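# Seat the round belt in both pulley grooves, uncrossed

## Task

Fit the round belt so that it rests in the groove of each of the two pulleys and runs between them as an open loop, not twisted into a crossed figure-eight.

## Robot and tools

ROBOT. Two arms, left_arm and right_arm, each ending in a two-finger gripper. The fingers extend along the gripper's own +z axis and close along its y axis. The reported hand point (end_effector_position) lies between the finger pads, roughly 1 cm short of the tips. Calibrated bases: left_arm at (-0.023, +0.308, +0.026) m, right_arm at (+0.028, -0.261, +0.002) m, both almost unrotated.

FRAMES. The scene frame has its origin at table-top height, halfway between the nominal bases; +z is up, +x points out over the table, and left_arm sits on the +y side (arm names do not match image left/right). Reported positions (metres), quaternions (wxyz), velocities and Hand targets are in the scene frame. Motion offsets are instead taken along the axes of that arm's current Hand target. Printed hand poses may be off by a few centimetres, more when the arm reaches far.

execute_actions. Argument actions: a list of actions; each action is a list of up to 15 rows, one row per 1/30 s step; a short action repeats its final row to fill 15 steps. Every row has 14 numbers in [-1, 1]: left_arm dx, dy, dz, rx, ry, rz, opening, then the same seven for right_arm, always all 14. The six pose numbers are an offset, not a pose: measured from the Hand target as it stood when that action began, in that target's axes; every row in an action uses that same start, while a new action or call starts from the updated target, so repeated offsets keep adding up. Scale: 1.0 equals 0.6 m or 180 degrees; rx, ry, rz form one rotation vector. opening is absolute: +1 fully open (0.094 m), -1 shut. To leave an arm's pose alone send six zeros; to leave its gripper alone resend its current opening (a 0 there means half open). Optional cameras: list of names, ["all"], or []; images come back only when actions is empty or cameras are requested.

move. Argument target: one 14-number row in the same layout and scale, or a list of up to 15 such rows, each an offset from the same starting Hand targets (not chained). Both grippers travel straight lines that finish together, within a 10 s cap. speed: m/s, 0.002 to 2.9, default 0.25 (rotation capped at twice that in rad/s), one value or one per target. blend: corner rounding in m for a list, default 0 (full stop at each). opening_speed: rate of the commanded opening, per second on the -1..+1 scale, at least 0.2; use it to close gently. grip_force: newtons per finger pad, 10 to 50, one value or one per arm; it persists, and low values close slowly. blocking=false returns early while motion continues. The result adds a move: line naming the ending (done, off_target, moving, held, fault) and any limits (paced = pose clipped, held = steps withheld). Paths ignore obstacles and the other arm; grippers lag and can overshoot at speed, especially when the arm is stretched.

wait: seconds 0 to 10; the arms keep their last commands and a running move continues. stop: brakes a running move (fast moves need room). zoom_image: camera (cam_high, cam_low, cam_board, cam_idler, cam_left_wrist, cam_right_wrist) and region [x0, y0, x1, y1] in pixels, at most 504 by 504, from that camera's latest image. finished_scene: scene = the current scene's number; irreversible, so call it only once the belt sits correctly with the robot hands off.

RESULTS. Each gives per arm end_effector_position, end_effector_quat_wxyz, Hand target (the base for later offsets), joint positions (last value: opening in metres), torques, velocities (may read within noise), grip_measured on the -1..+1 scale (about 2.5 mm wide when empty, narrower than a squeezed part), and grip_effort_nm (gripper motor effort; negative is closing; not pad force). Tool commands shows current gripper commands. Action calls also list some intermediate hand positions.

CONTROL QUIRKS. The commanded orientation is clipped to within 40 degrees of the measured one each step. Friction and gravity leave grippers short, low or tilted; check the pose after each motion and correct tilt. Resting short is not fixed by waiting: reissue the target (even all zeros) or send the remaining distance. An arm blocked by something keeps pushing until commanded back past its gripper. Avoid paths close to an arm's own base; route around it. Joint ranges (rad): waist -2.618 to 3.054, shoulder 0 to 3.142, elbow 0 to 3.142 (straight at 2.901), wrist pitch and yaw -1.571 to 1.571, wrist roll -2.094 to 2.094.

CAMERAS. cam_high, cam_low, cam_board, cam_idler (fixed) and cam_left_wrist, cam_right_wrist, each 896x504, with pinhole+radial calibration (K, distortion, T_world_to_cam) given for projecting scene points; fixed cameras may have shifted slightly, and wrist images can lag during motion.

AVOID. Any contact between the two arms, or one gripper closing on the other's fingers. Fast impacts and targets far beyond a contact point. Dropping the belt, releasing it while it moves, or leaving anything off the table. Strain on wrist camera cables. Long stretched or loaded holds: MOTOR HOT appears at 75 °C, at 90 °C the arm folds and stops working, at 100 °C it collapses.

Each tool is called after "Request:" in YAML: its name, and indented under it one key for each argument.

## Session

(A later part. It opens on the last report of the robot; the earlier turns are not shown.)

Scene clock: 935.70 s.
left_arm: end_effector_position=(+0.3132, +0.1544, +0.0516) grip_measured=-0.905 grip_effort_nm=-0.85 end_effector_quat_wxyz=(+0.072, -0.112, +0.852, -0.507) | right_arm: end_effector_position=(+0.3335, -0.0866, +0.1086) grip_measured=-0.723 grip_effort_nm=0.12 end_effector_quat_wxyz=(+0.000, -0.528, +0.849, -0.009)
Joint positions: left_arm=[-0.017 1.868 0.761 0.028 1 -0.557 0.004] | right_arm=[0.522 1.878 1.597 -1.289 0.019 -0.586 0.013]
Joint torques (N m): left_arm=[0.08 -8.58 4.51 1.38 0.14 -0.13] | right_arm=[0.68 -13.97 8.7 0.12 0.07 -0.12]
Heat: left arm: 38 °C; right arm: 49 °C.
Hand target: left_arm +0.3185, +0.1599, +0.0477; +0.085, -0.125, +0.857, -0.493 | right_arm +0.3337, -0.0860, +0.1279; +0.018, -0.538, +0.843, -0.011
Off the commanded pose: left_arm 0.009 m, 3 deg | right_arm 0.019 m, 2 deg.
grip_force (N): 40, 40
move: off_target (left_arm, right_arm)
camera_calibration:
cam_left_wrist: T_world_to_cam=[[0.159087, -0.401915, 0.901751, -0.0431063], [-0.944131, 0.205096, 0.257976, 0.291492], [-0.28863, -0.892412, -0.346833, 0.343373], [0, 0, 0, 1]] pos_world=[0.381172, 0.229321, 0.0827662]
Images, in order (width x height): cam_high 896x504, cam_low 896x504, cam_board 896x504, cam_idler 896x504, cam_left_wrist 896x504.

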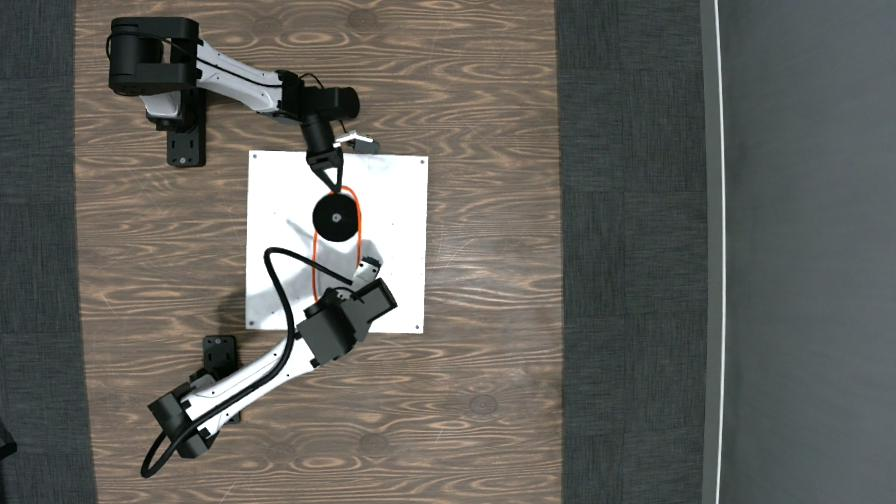

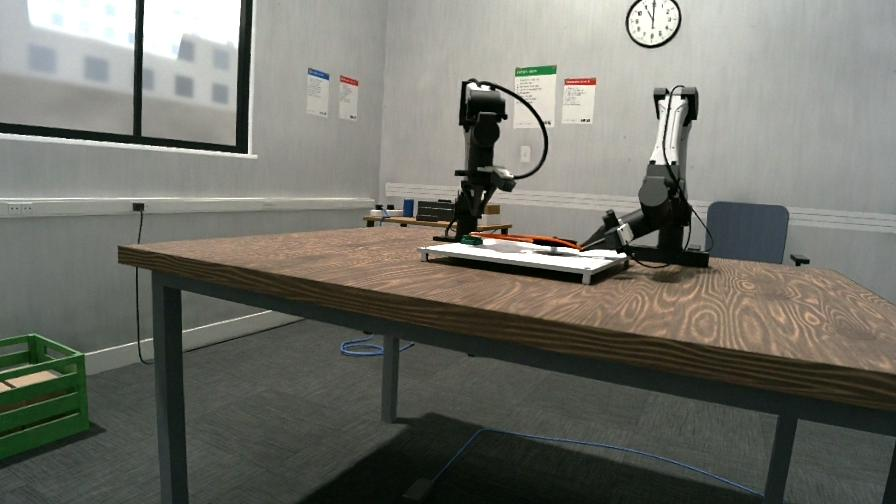

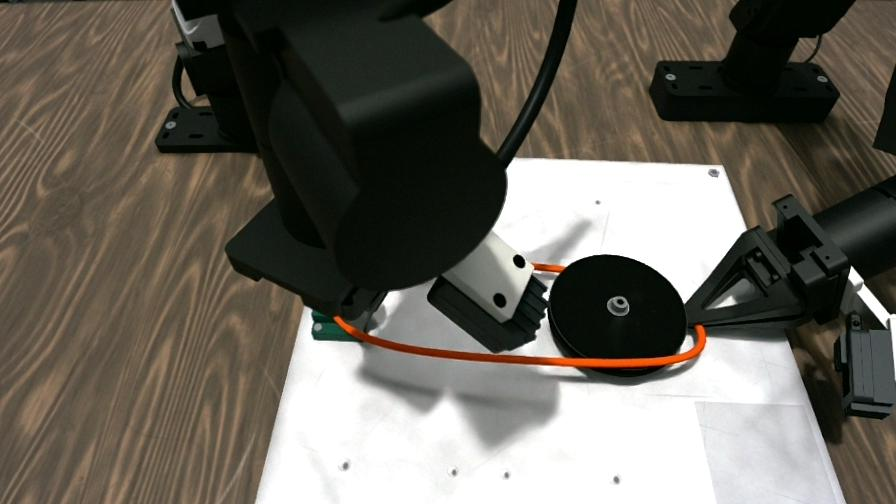

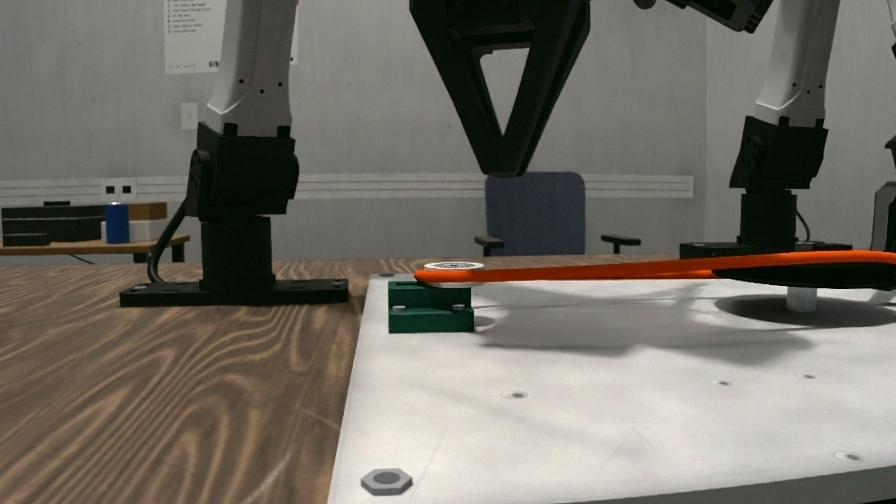

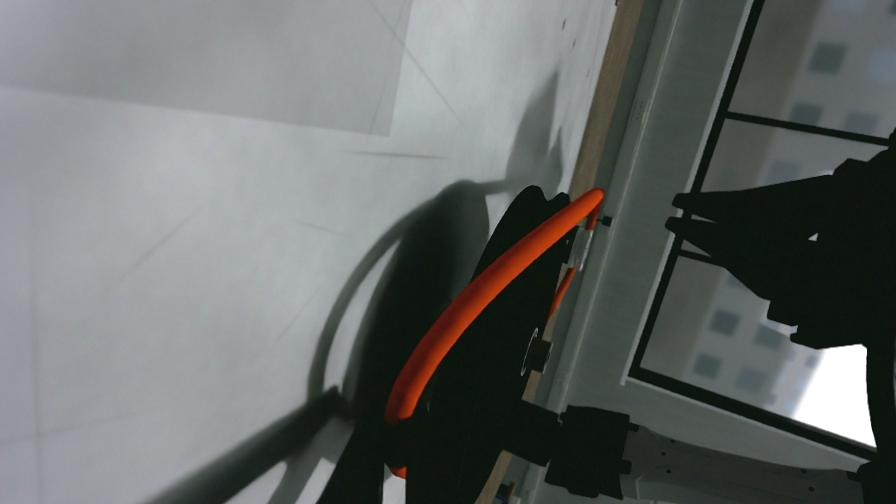

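Request:
move:
  target: [0,-0.0144,-0.0083,0,0,0,-0.97,-0.1618,0.0751,0,0,0,0,-1]
  speed: 0.1
  cameras: ["cam_idler","cam_high","cam_board","cam_low","cam_right_wrist"]

Request:
zoom_image:
  camera: "cam_low"
  region: [440, 210, 640, 280]

Request:
zoom_image:
  camera: "cam_idler"
  region: [646, 200, 896, 340]

Scene clock: 966.70 s.
left_arm: end_effector_position=(+0.3137, +0.1544, +0.0536) grip_measured=-0.905 grip_effort_nm=-0.85 end_effector_quat_wxyz=(+0.074, -0.112, +0.851, -0.507) | right_arm: end_effector_position=(+0.3342, +0.0219, +0.1303) grip_measured=-0.993 grip_effort_nm=-0.42 end_effector_quat_wxyz=(+0.030, -0.540, +0.841, -0.004)
Joint positions: left_arm=[-0.017 1.862 0.761 0.028 1 -0.56 0.004] | right_arm=[0.747 2.098 1.996 -1.411 0.019 -0.389 0]
Joint torques (N m): left_arm=[-0.09 -11.18 5.08 0.95 0.05 -0.13] | right_arm=[0.85 -10.21 8.79 0.25 0.16 0.21]
Heat: left arm: 40 °C; right arm: 55 °C.
Hand target: left_arm +0.3183, +0.1598, +0.0577; +0.085, -0.124, +0.857, -0.493 | right_arm +0.3337, +0.0211, +0.1281; +0.018, -0.538, +0.843, -0.011
Off the commanded pose: left_arm 0.008 m, 3 deg | right_arm 0.003 m, 2 deg.
grip_force (N): 40, 40
move: off_target (left_arm)
camera_calibration:
cam_right_wrist: T_world_to_cam=[[0.923145, -0.373851, 0.0896578, -0.320719], [-0.365664, -0.781807, 0.505043, 0.108958], [-0.118716, -0.499013, -0.858425, 0.267803], [0, 0, 0, 1]] pos_world=[0.367705, 0.0989201, 0.203616]
Images, in order (width x height): cam_high 896x504, cam_low 896x504, cam_board 896x504, cam_idler 896x504, cam_right_wrist 896x504.

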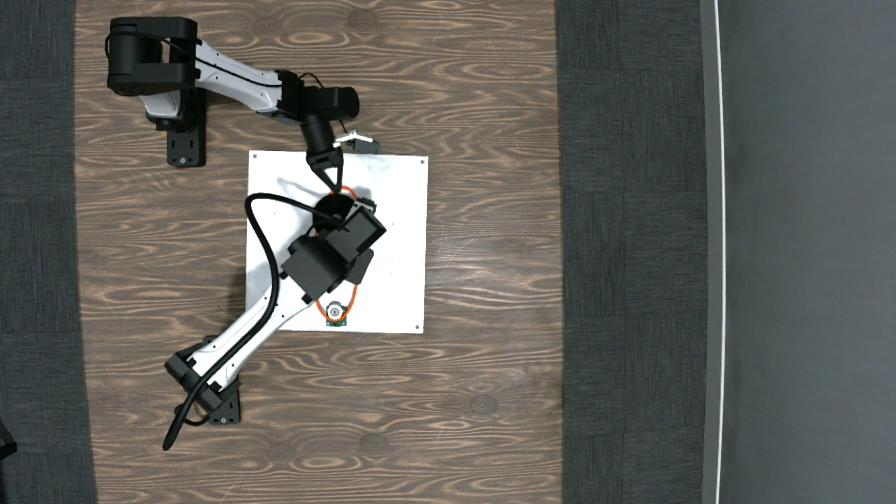

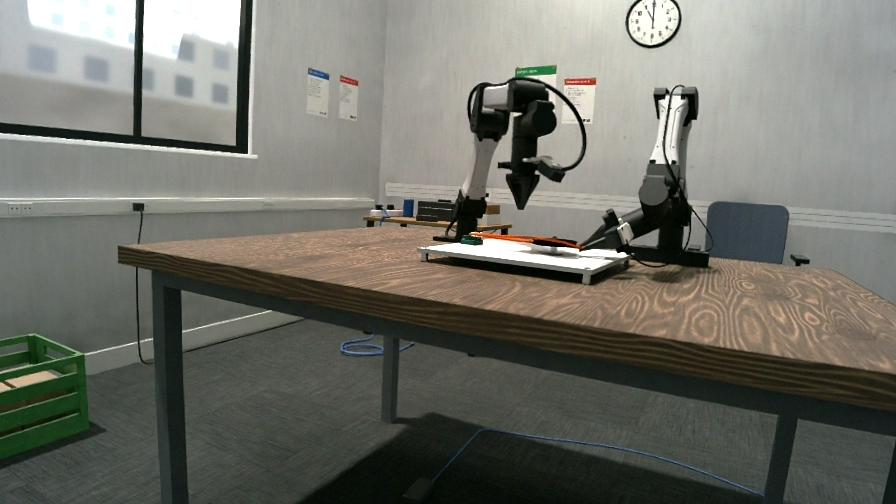

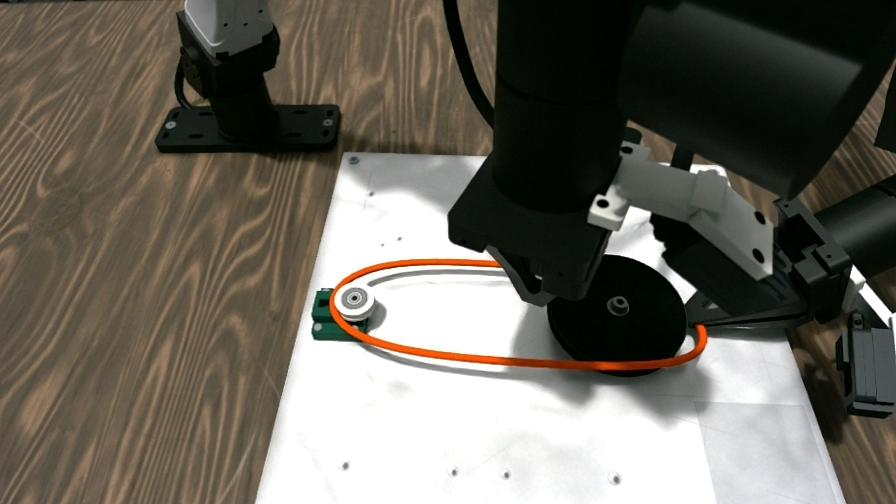

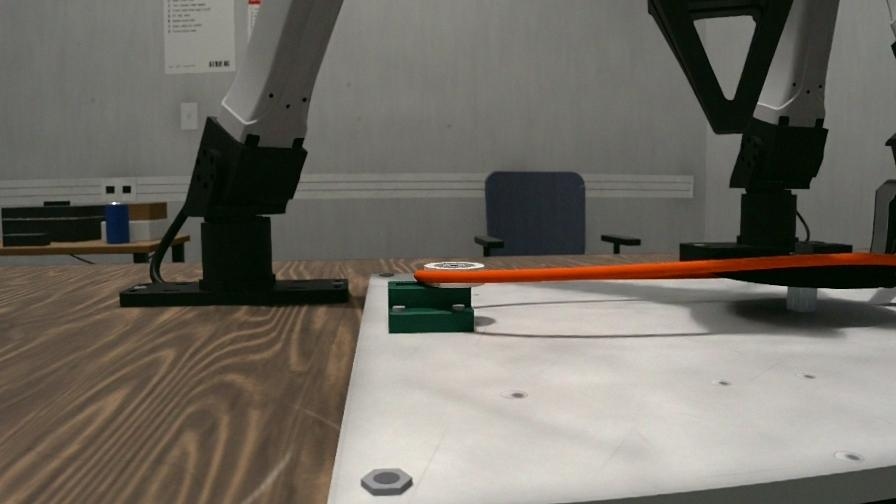

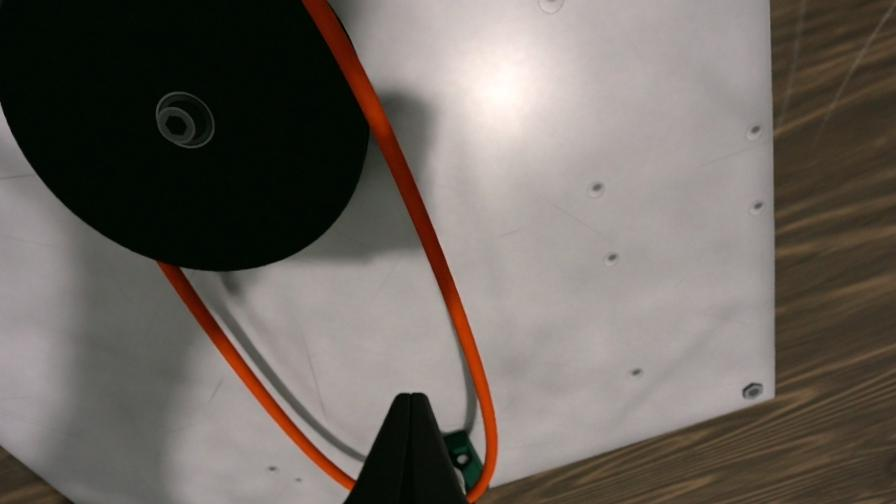

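Scaled by 2.520 from the camera's 896x504 image, which has a finer 1280x720 frame.

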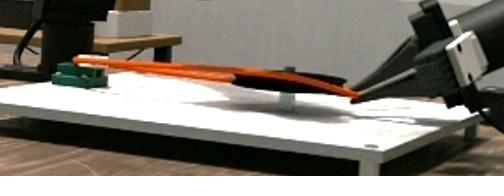

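Scaled by 2.016 from the camera's 896x504 image, which has a finer 1280x720 frame.

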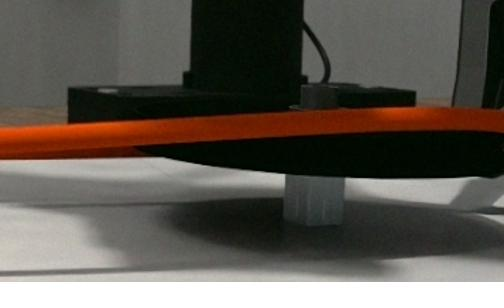

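Request:
move:
  target:
    - [0,-0.0144,-0.0083,0,0,-0.03,-0.97,0.002,0.0108,0.11,0,0,0,-1]
    - [0,-0.0144,-0.0083,0,0,-0.03,-0.97,-0.019,-0.0345,0.11,0,0,0,-1]
  speed: 0.06
  cameras: ["cam_idler","cam_high","cam_board","cam_low","cam_right_wrist","cam_left_wrist"]

Request:
zoom_image:
  camera: "cam_low"
  region: [440, 210, 640, 280]

Request:
zoom_image:
  camera: "cam_idler"
  region: [646, 200, 896, 340]

Scene clock: 997.93 s.
left_arm: end_effector_position=(+0.3120, +0.1555, +0.0543) grip_measured=-0.905 grip_effort_nm=-0.85 end_effector_quat_wxyz=(+0.049, -0.158, +0.850, -0.500) | right_arm: end_effector_position=(+0.3566, +0.0238, +0.0659) grip_measured=-0.993 grip_effort_nm=-0.42 end_effector_quat_wxyz=(+0.025, -0.531, +0.847, -0.005)
Joint positions: left_arm=[-0.02 1.842 0.761 -0.003 0.976 -0.655 0.004] | right_arm=[0.715 2.182 1.872 -1.213 0.019 -0.398 0]
Joint torques (N m): left_arm=[0.35 -12.25 5.87 0.84 0.32 -0.13] | right_arm=[0.35 -10.93 8.85 0.33 0.15 -0.11]
Heat: left arm: 45 °C; right arm: 50 °C.
Hand target: left_arm +0.3181, +0.1597, +0.0677; +0.061, -0.165, +0.850, -0.496 | right_arm +0.3601, +0.0227, +0.0631; +0.018, -0.538, +0.843, -0.011
Off the commanded pose: left_arm 0.015 m, 2 deg | right_arm 0.005 m, 1 deg.
grip_force (N): 40, 40
move: off_target (left_arm)
camera_calibration:
cam_left_wrist: T_world_to_cam=[[0.258577, -0.388833, 0.884278, -0.0771243], [-0.928157, 0.153674, 0.338982, 0.288071], [-0.267698, -0.908401, -0.321161, 0.339468], [0, 0, 0, 1]] pos_world=[0.378193, 0.234115, 0.0795723]
cam_right_wrist: T_world_to_cam=[[0.915012, -0.394195, 0.0858033, -0.331249], [-0.379699, -0.769631, 0.513319, 0.155317], [-0.136311, -0.502273, -0.853898, 0.222175], [0, 0, 0, 1]] pos_world=[0.392355, 0.100553, 0.13841]

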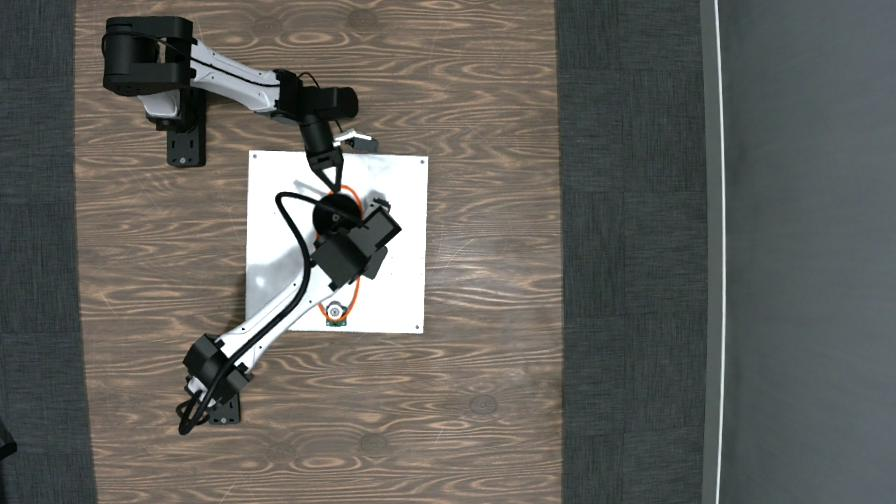

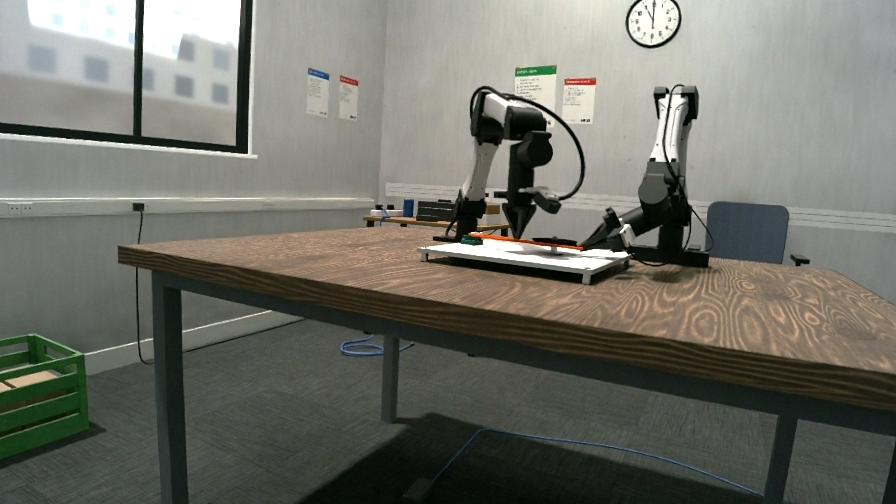

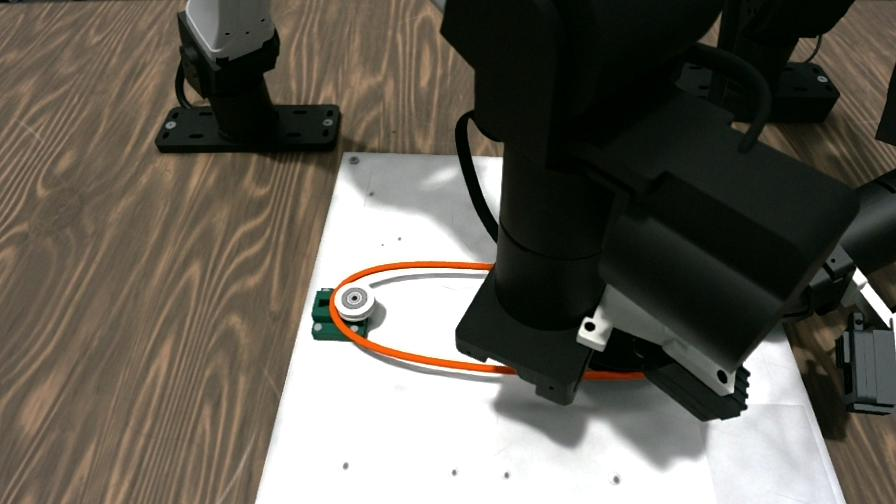

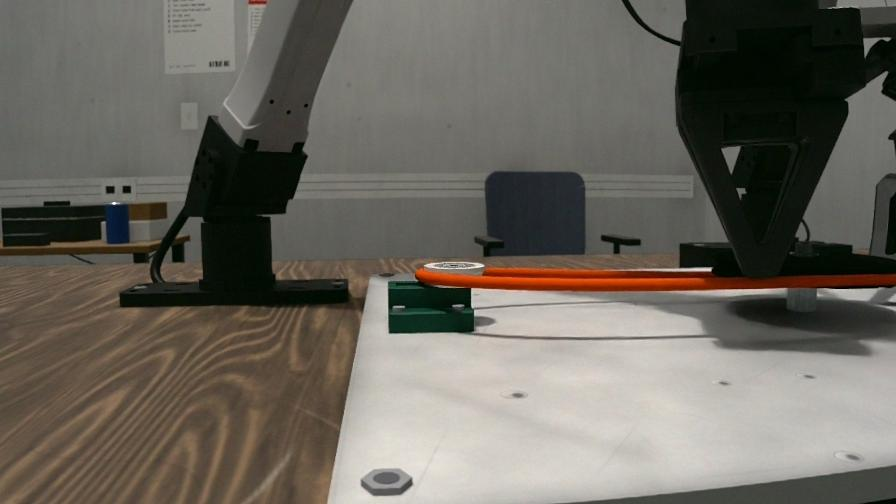

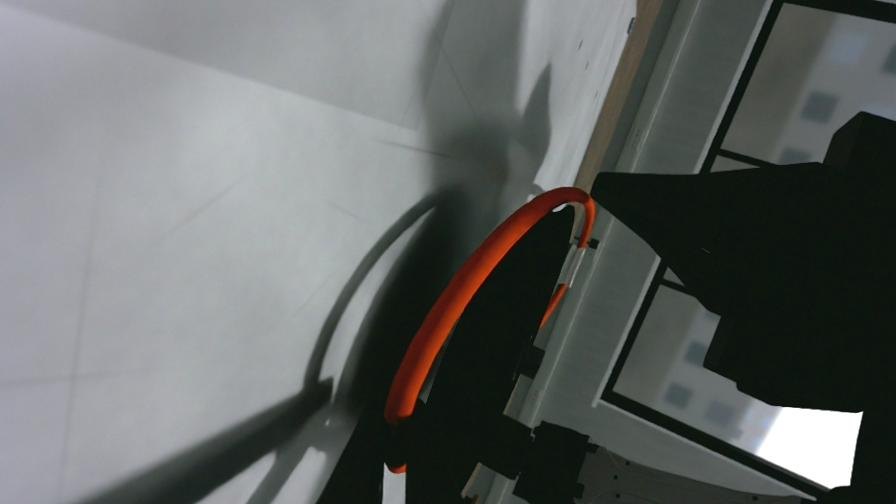

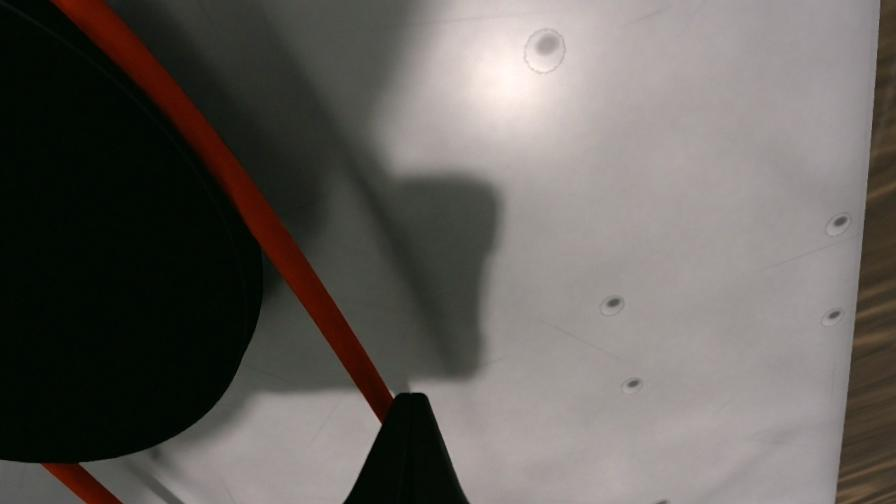

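Scaled by 2.520 from the camera's 896x504 image, which has a finer 1280x720 frame.

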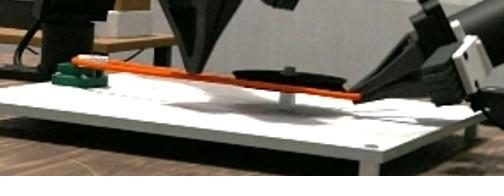

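Scaled by 2.016 from the camera's 896x504 image, which has a finer 1280x720 frame.

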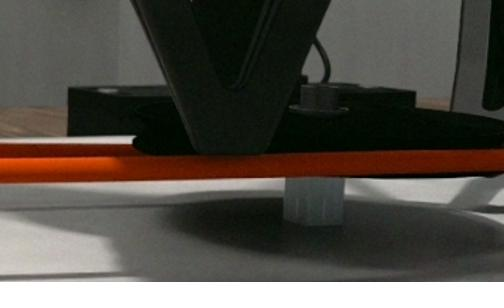

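Request:
zoom_image:
  camera: "cam_low"
  region: [520, 222, 600, 262]

Request:
zoom_image:
  camera: "cam_left_wrist"
  region: [370, 150, 670, 480]

Request:
zoom_image:
  camera: "cam_right_wrist"
  region: [0, 0, 420, 420]

Scaled by 6.300 from the camera's 896x504 image, which has a finer 1280x720 frame.

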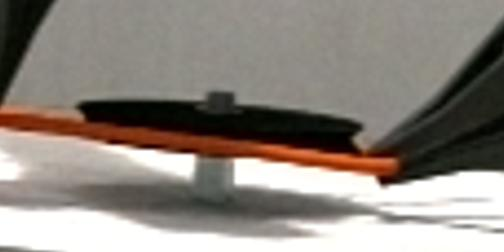

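Scaled by 1.527 from the camera's 896x504 image, which has a finer 1280x720 frame.

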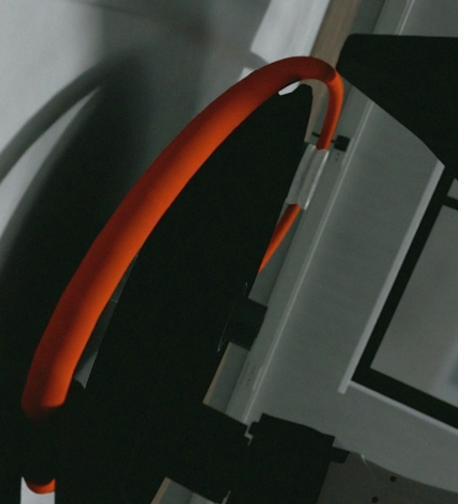

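Scaled by 1.200 from the camera's 896x504 image, which has a finer 1280x720 frame.

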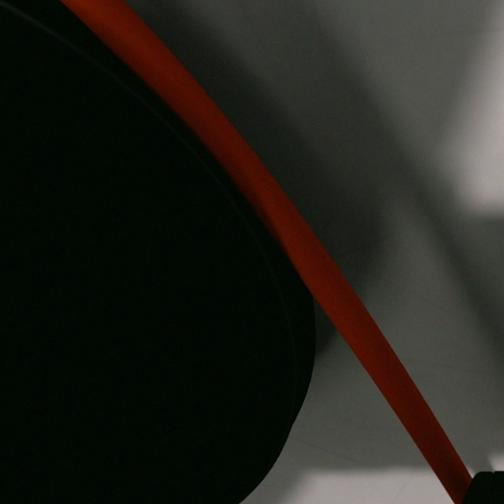

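Request:
move:
  target: [-0.0075,0.0177,-0.0115,0,0,0,-0.97,0,0,0,0,0,0,-1]
  speed: 0.04
  cameras: ["cam_idler","cam_low","cam_right_wrist","cam_left_wrist"]

Request:
zoom_image:
  camera: "cam_low"
  region: [520, 222, 600, 262]

Request:
zoom_image:
  camera: "cam_left_wrist"
  region: [370, 150, 670, 480]

Scene clock: 1028.97 s.
left_arm: end_effector_position=(+0.3105, +0.1611, +0.0538) grip_measured=-0.905 grip_effort_nm=-0.85 end_effector_quat_wxyz=(+0.047, -0.161, +0.849, -0.501) | right_arm: end_effector_position=(+0.3566, +0.0238, +0.0659) grip_measured=-0.993 grip_effort_nm=-0.42 end_effector_quat_wxyz=(+0.025, -0.531, +0.847, -0.005)
Joint positions: left_arm=[-0.001 1.842 0.761 -0.027 0.986 -0.632 0.004] | right_arm=[0.715 2.182 1.872 -1.213 0.019 -0.398 0]
Joint torques (N m): left_arm=[1.83 -9.85 6.82 0.69 0.41 0.26] | right_arm=[0.17 -10.93 8.88 0.33 0.15 -0.11]
Heat: left arm: 50 °C; right arm: 50 °C.
Hand target: left_arm +0.3181, +0.1717, +0.0617; +0.061, -0.165, +0.850, -0.496 | right_arm +0.3601, +0.0227, +0.0631; +0.018, -0.538, +0.843, -0.011
Off the commanded pose: left_arm 0.015 m, 2 deg | right_arm 0.005 m, 1 deg.
grip_force (N): 40, 40
move: off_target (left_arm)
camera_calibration:
cam_left_wrist: T_world_to_cam=[[0.26481, -0.384708, 0.884237, -0.0766259], [-0.926836, 0.151571, 0.343512, 0.285626], [-0.266176, -0.910509, -0.316424, 0.343635], [0, 0, 0, 1]] pos_world=[0.376488, 0.240111, 0.0783736]
cam_right_wrist: T_world_to_cam=[[0.915012, -0.394195, 0.0858033, -0.331249], [-0.379699, -0.769631, 0.513319, 0.155317], [-0.136311, -0.502273, -0.853898, 0.222175], [0, 0, 0, 1]] pos_world=[0.392355, 0.100553, 0.13841]
Images, in order (width x height): cam_low 896x504, cam_idler 896x504, cam_left_wrist 896x504, cam_right_wrist 896x504.

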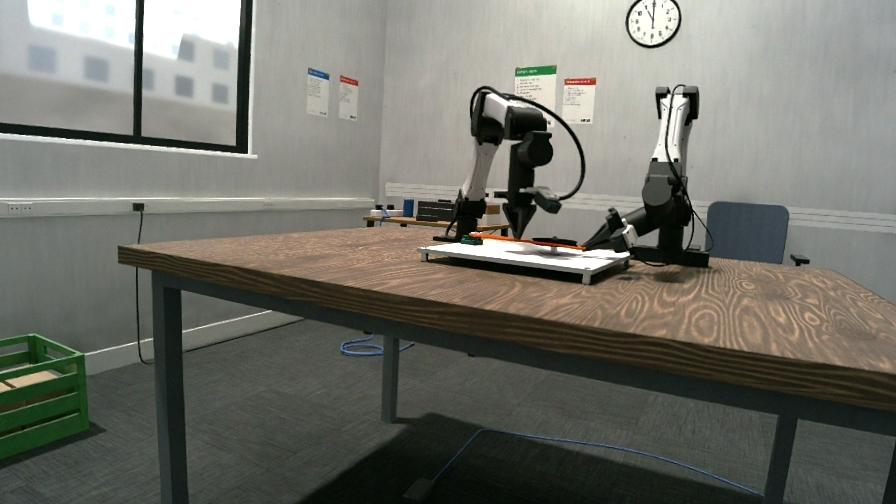

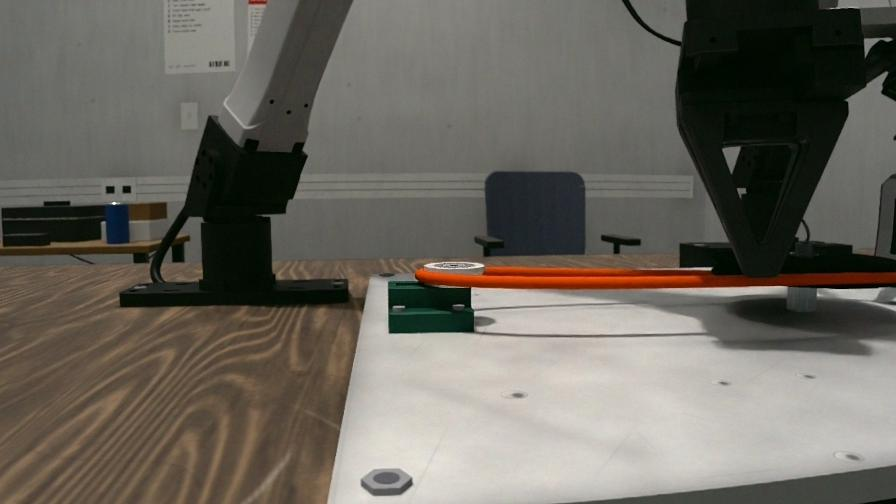

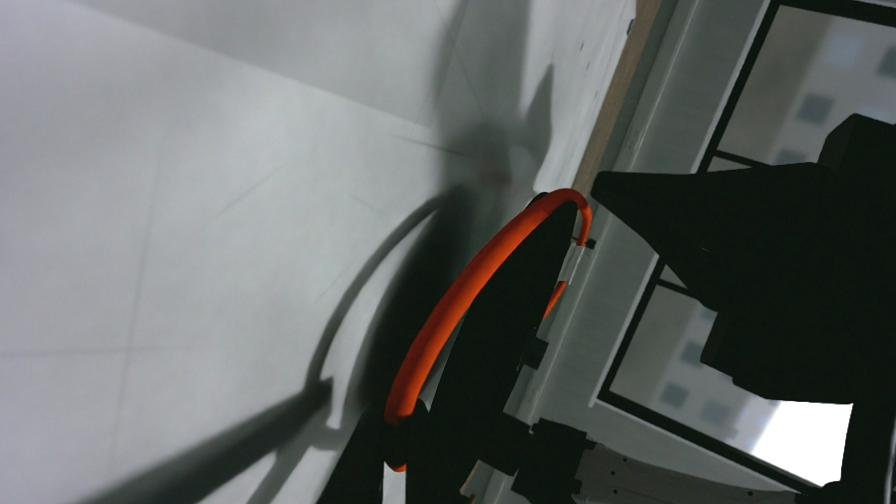

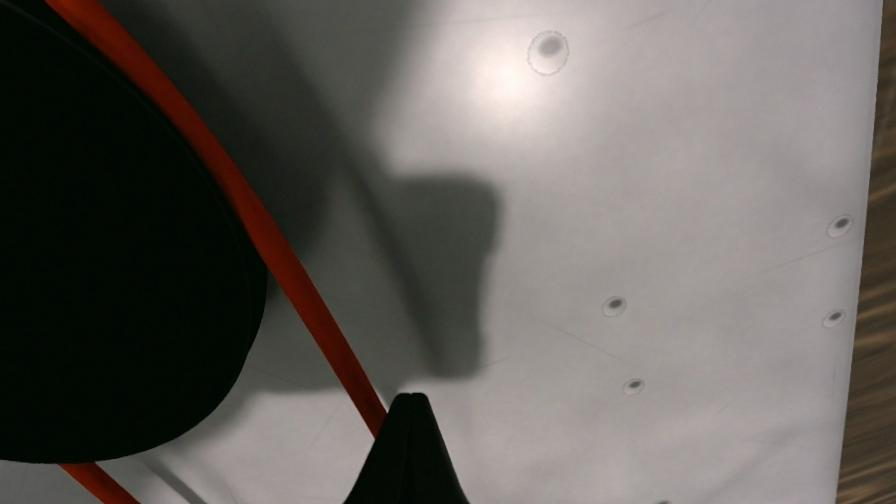

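Scaled by 6.300 from the camera's 896x504 image, which has a finer 1280x720 frame.

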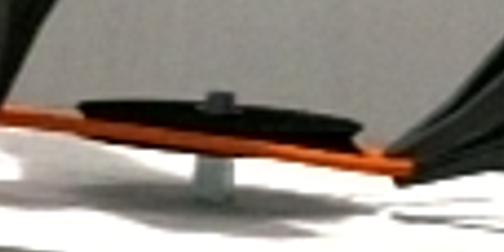

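Scaled by 1.527 from the camera's 896x504 image, which has a finer 1280x720 frame.

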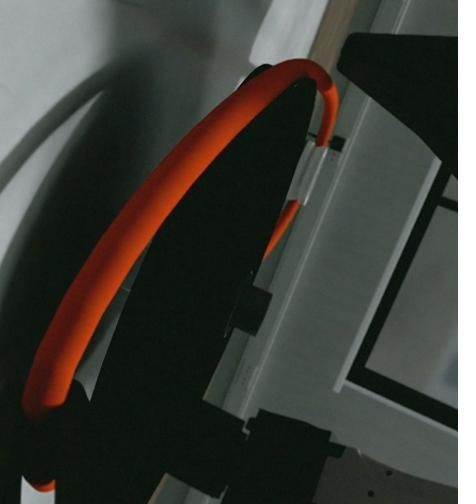

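Request:
move:
  target: [-0.0015,-0.01,-0.013,0,0,0,-0.97,0,0,0,0,0,0,-1]
  speed: 0.04
  cameras: ["cam_idler","cam_low","cam_right_wrist","cam_left_wrist"]

Request:
zoom_image:
  camera: "cam_low"
  region: [520, 222, 600, 262]

Request:
zoom_image:
  camera: "cam_left_wrist"
  region: [370, 150, 670, 480]

Scene clock: 1038.13 s.
left_arm: end_effector_position=(+0.3076, +0.1634, +0.0560) grip_measured=-0.905 grip_effort_nm=-0.85 end_effector_quat_wxyz=(+0.039, -0.161, +0.850, -0.500) | right_arm: end_effector_position=(+0.3566, +0.0238, +0.0659) grip_measured=-0.993 grip_effort_nm=-0.42 end_effector_quat_wxyz=(+0.025, -0.531, +0.847, -0.005)
Joint positions: left_arm=[0.008 1.834 0.774 -0.084 0.992 -0.606 0.004] | right_arm=[0.715 2.182 1.872 -1.213 0.019 -0.398 0]
Joint torques (N m): left_arm=[2.14 -11.78 7.13 0.59 0.4 0.22] | right_arm=[0.17 -10.95 8.87 0.33 0.15 -0.11]
Heat: left arm: 50 °C; right arm: 50 °C.
Hand target: left_arm +0.3183, +0.1757, +0.0708; +0.061, -0.165, +0.850, -0.496 | right_arm +0.3601, +0.0227, +0.0631; +0.018, -0.538, +0.843, -0.011
Off the commanded pose: left_arm 0.022 m, 3 deg | right_arm 0.005 m, 1 deg.
grip_force (N): 40, 40
move: off_target (left_arm)
camera_calibration:
cam_left_wrist: T_world_to_cam=[[0.274725, -0.387258, 0.880089, -0.0793428], [-0.920682, 0.157983, 0.356912, 0.278206], [-0.277256, -0.908335, -0.31314, 0.34854], [0, 0, 0, 1]] pos_world=[0.374572, 0.241913, 0.0796752]
cam_right_wrist: T_world_to_cam=[[0.915012, -0.394195, 0.0858033, -0.331249], [-0.379699, -0.769631, 0.513319, 0.155317], [-0.136311, -0.502273, -0.853898, 0.222175], [0, 0, 0, 1]] pos_world=[0.392355, 0.100553, 0.13841]
Images, in order (width x height): cam_low 896x504, cam_idler 896x504, cam_left_wrist 896x504, cam_right_wrist 896x504.

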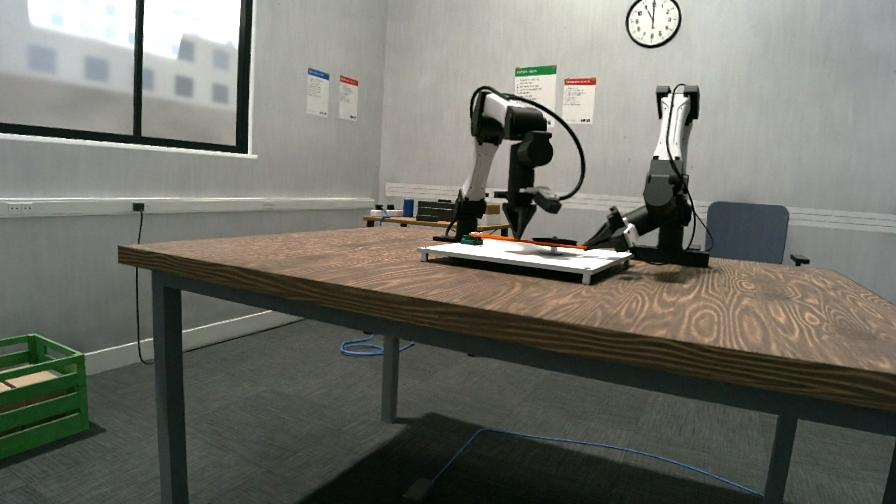

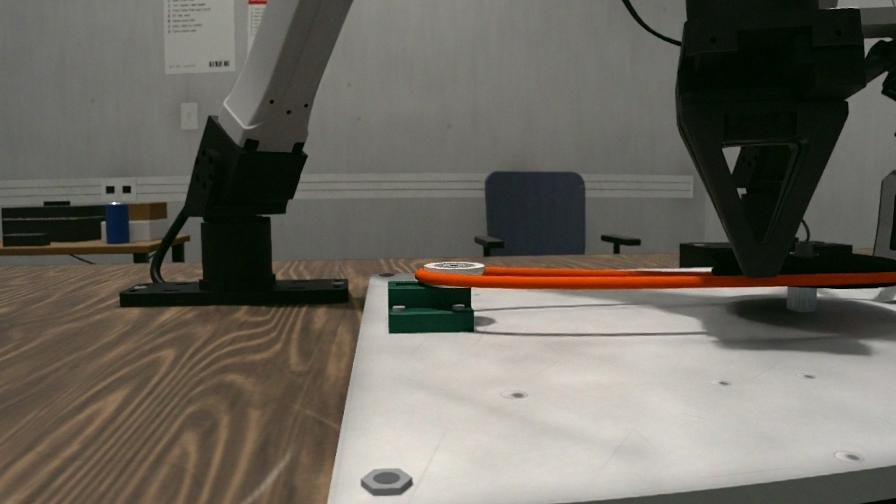

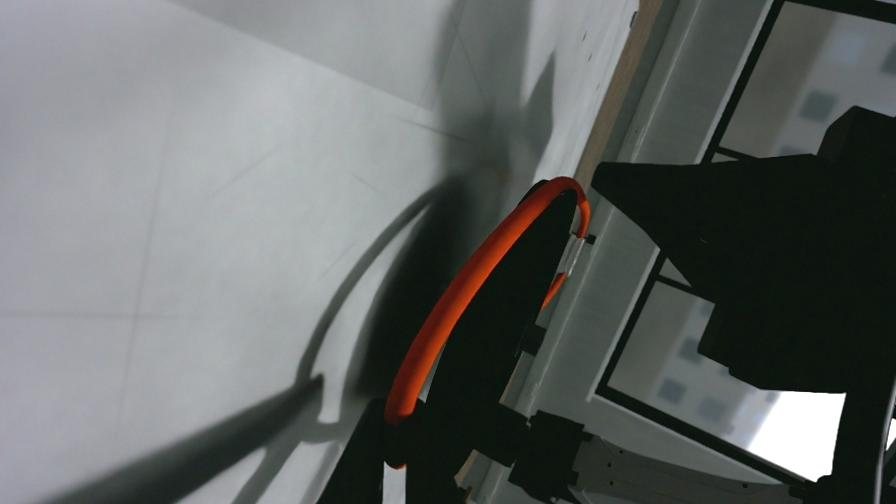

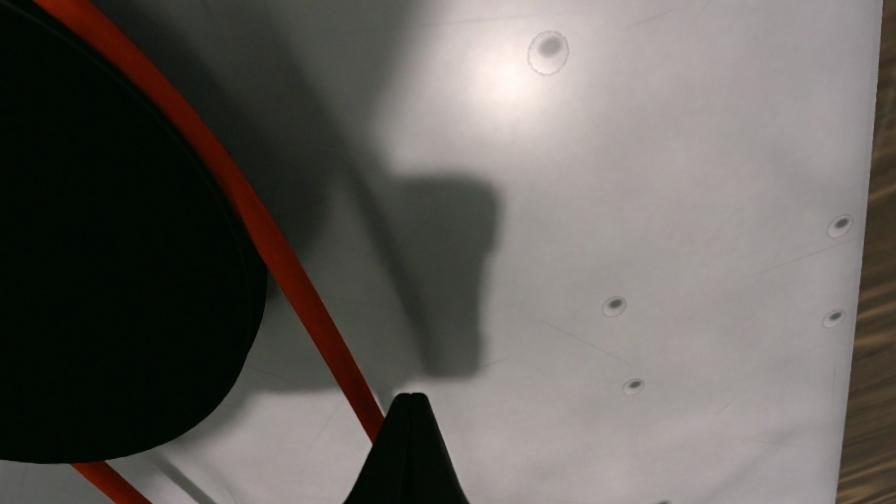

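Scaled by 6.300 from the camera's 896x504 image, which has a finer 1280x720 frame.

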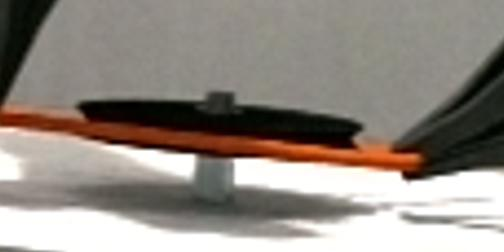

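Scaled by 1.527 from the camera's 896x504 image, which has a finer 1280x720 frame.

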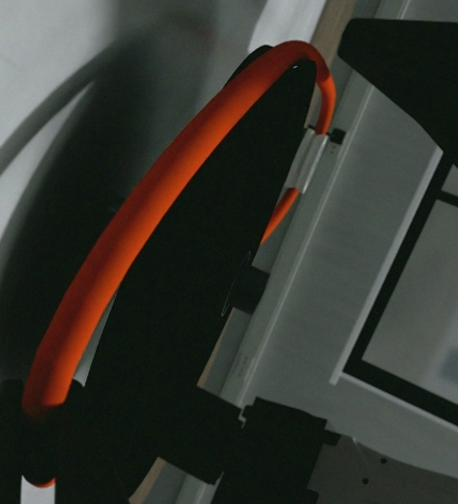

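Request:
zoom_image:
  camera: "cam_idler"
  region: [756, 220, 896, 320]

Request:
zoom_image:
  camera: "cam_idler"
  region: [640, 230, 780, 310]

Request:
zoom_image:
  camera: "cam_right_wrist"
  region: [0, 0, 300, 300]

Scaled by 3.600 from the camera's 896x504 image, which has a finer 1280x720 frame.

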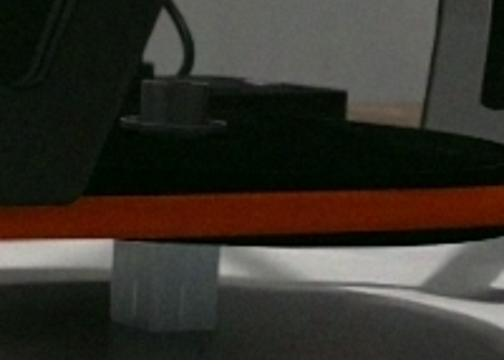

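Scaled by 3.600 from the camera's 896x504 image, which has a finer 1280x720 frame.

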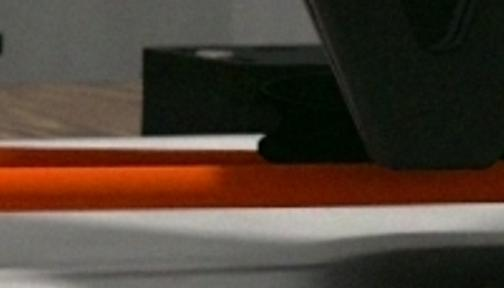

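Scaled by 1.680 from the camera's 896x504 image, which has a finer 1280x720 frame.

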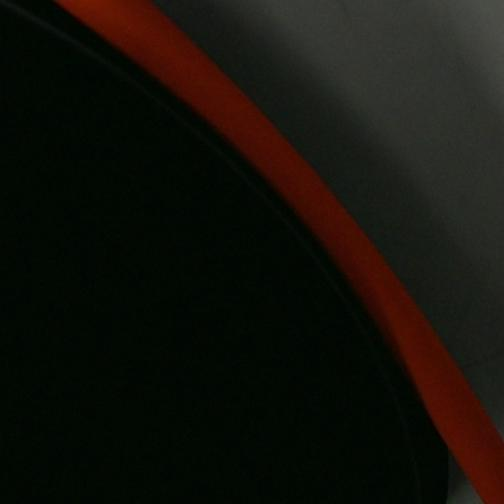

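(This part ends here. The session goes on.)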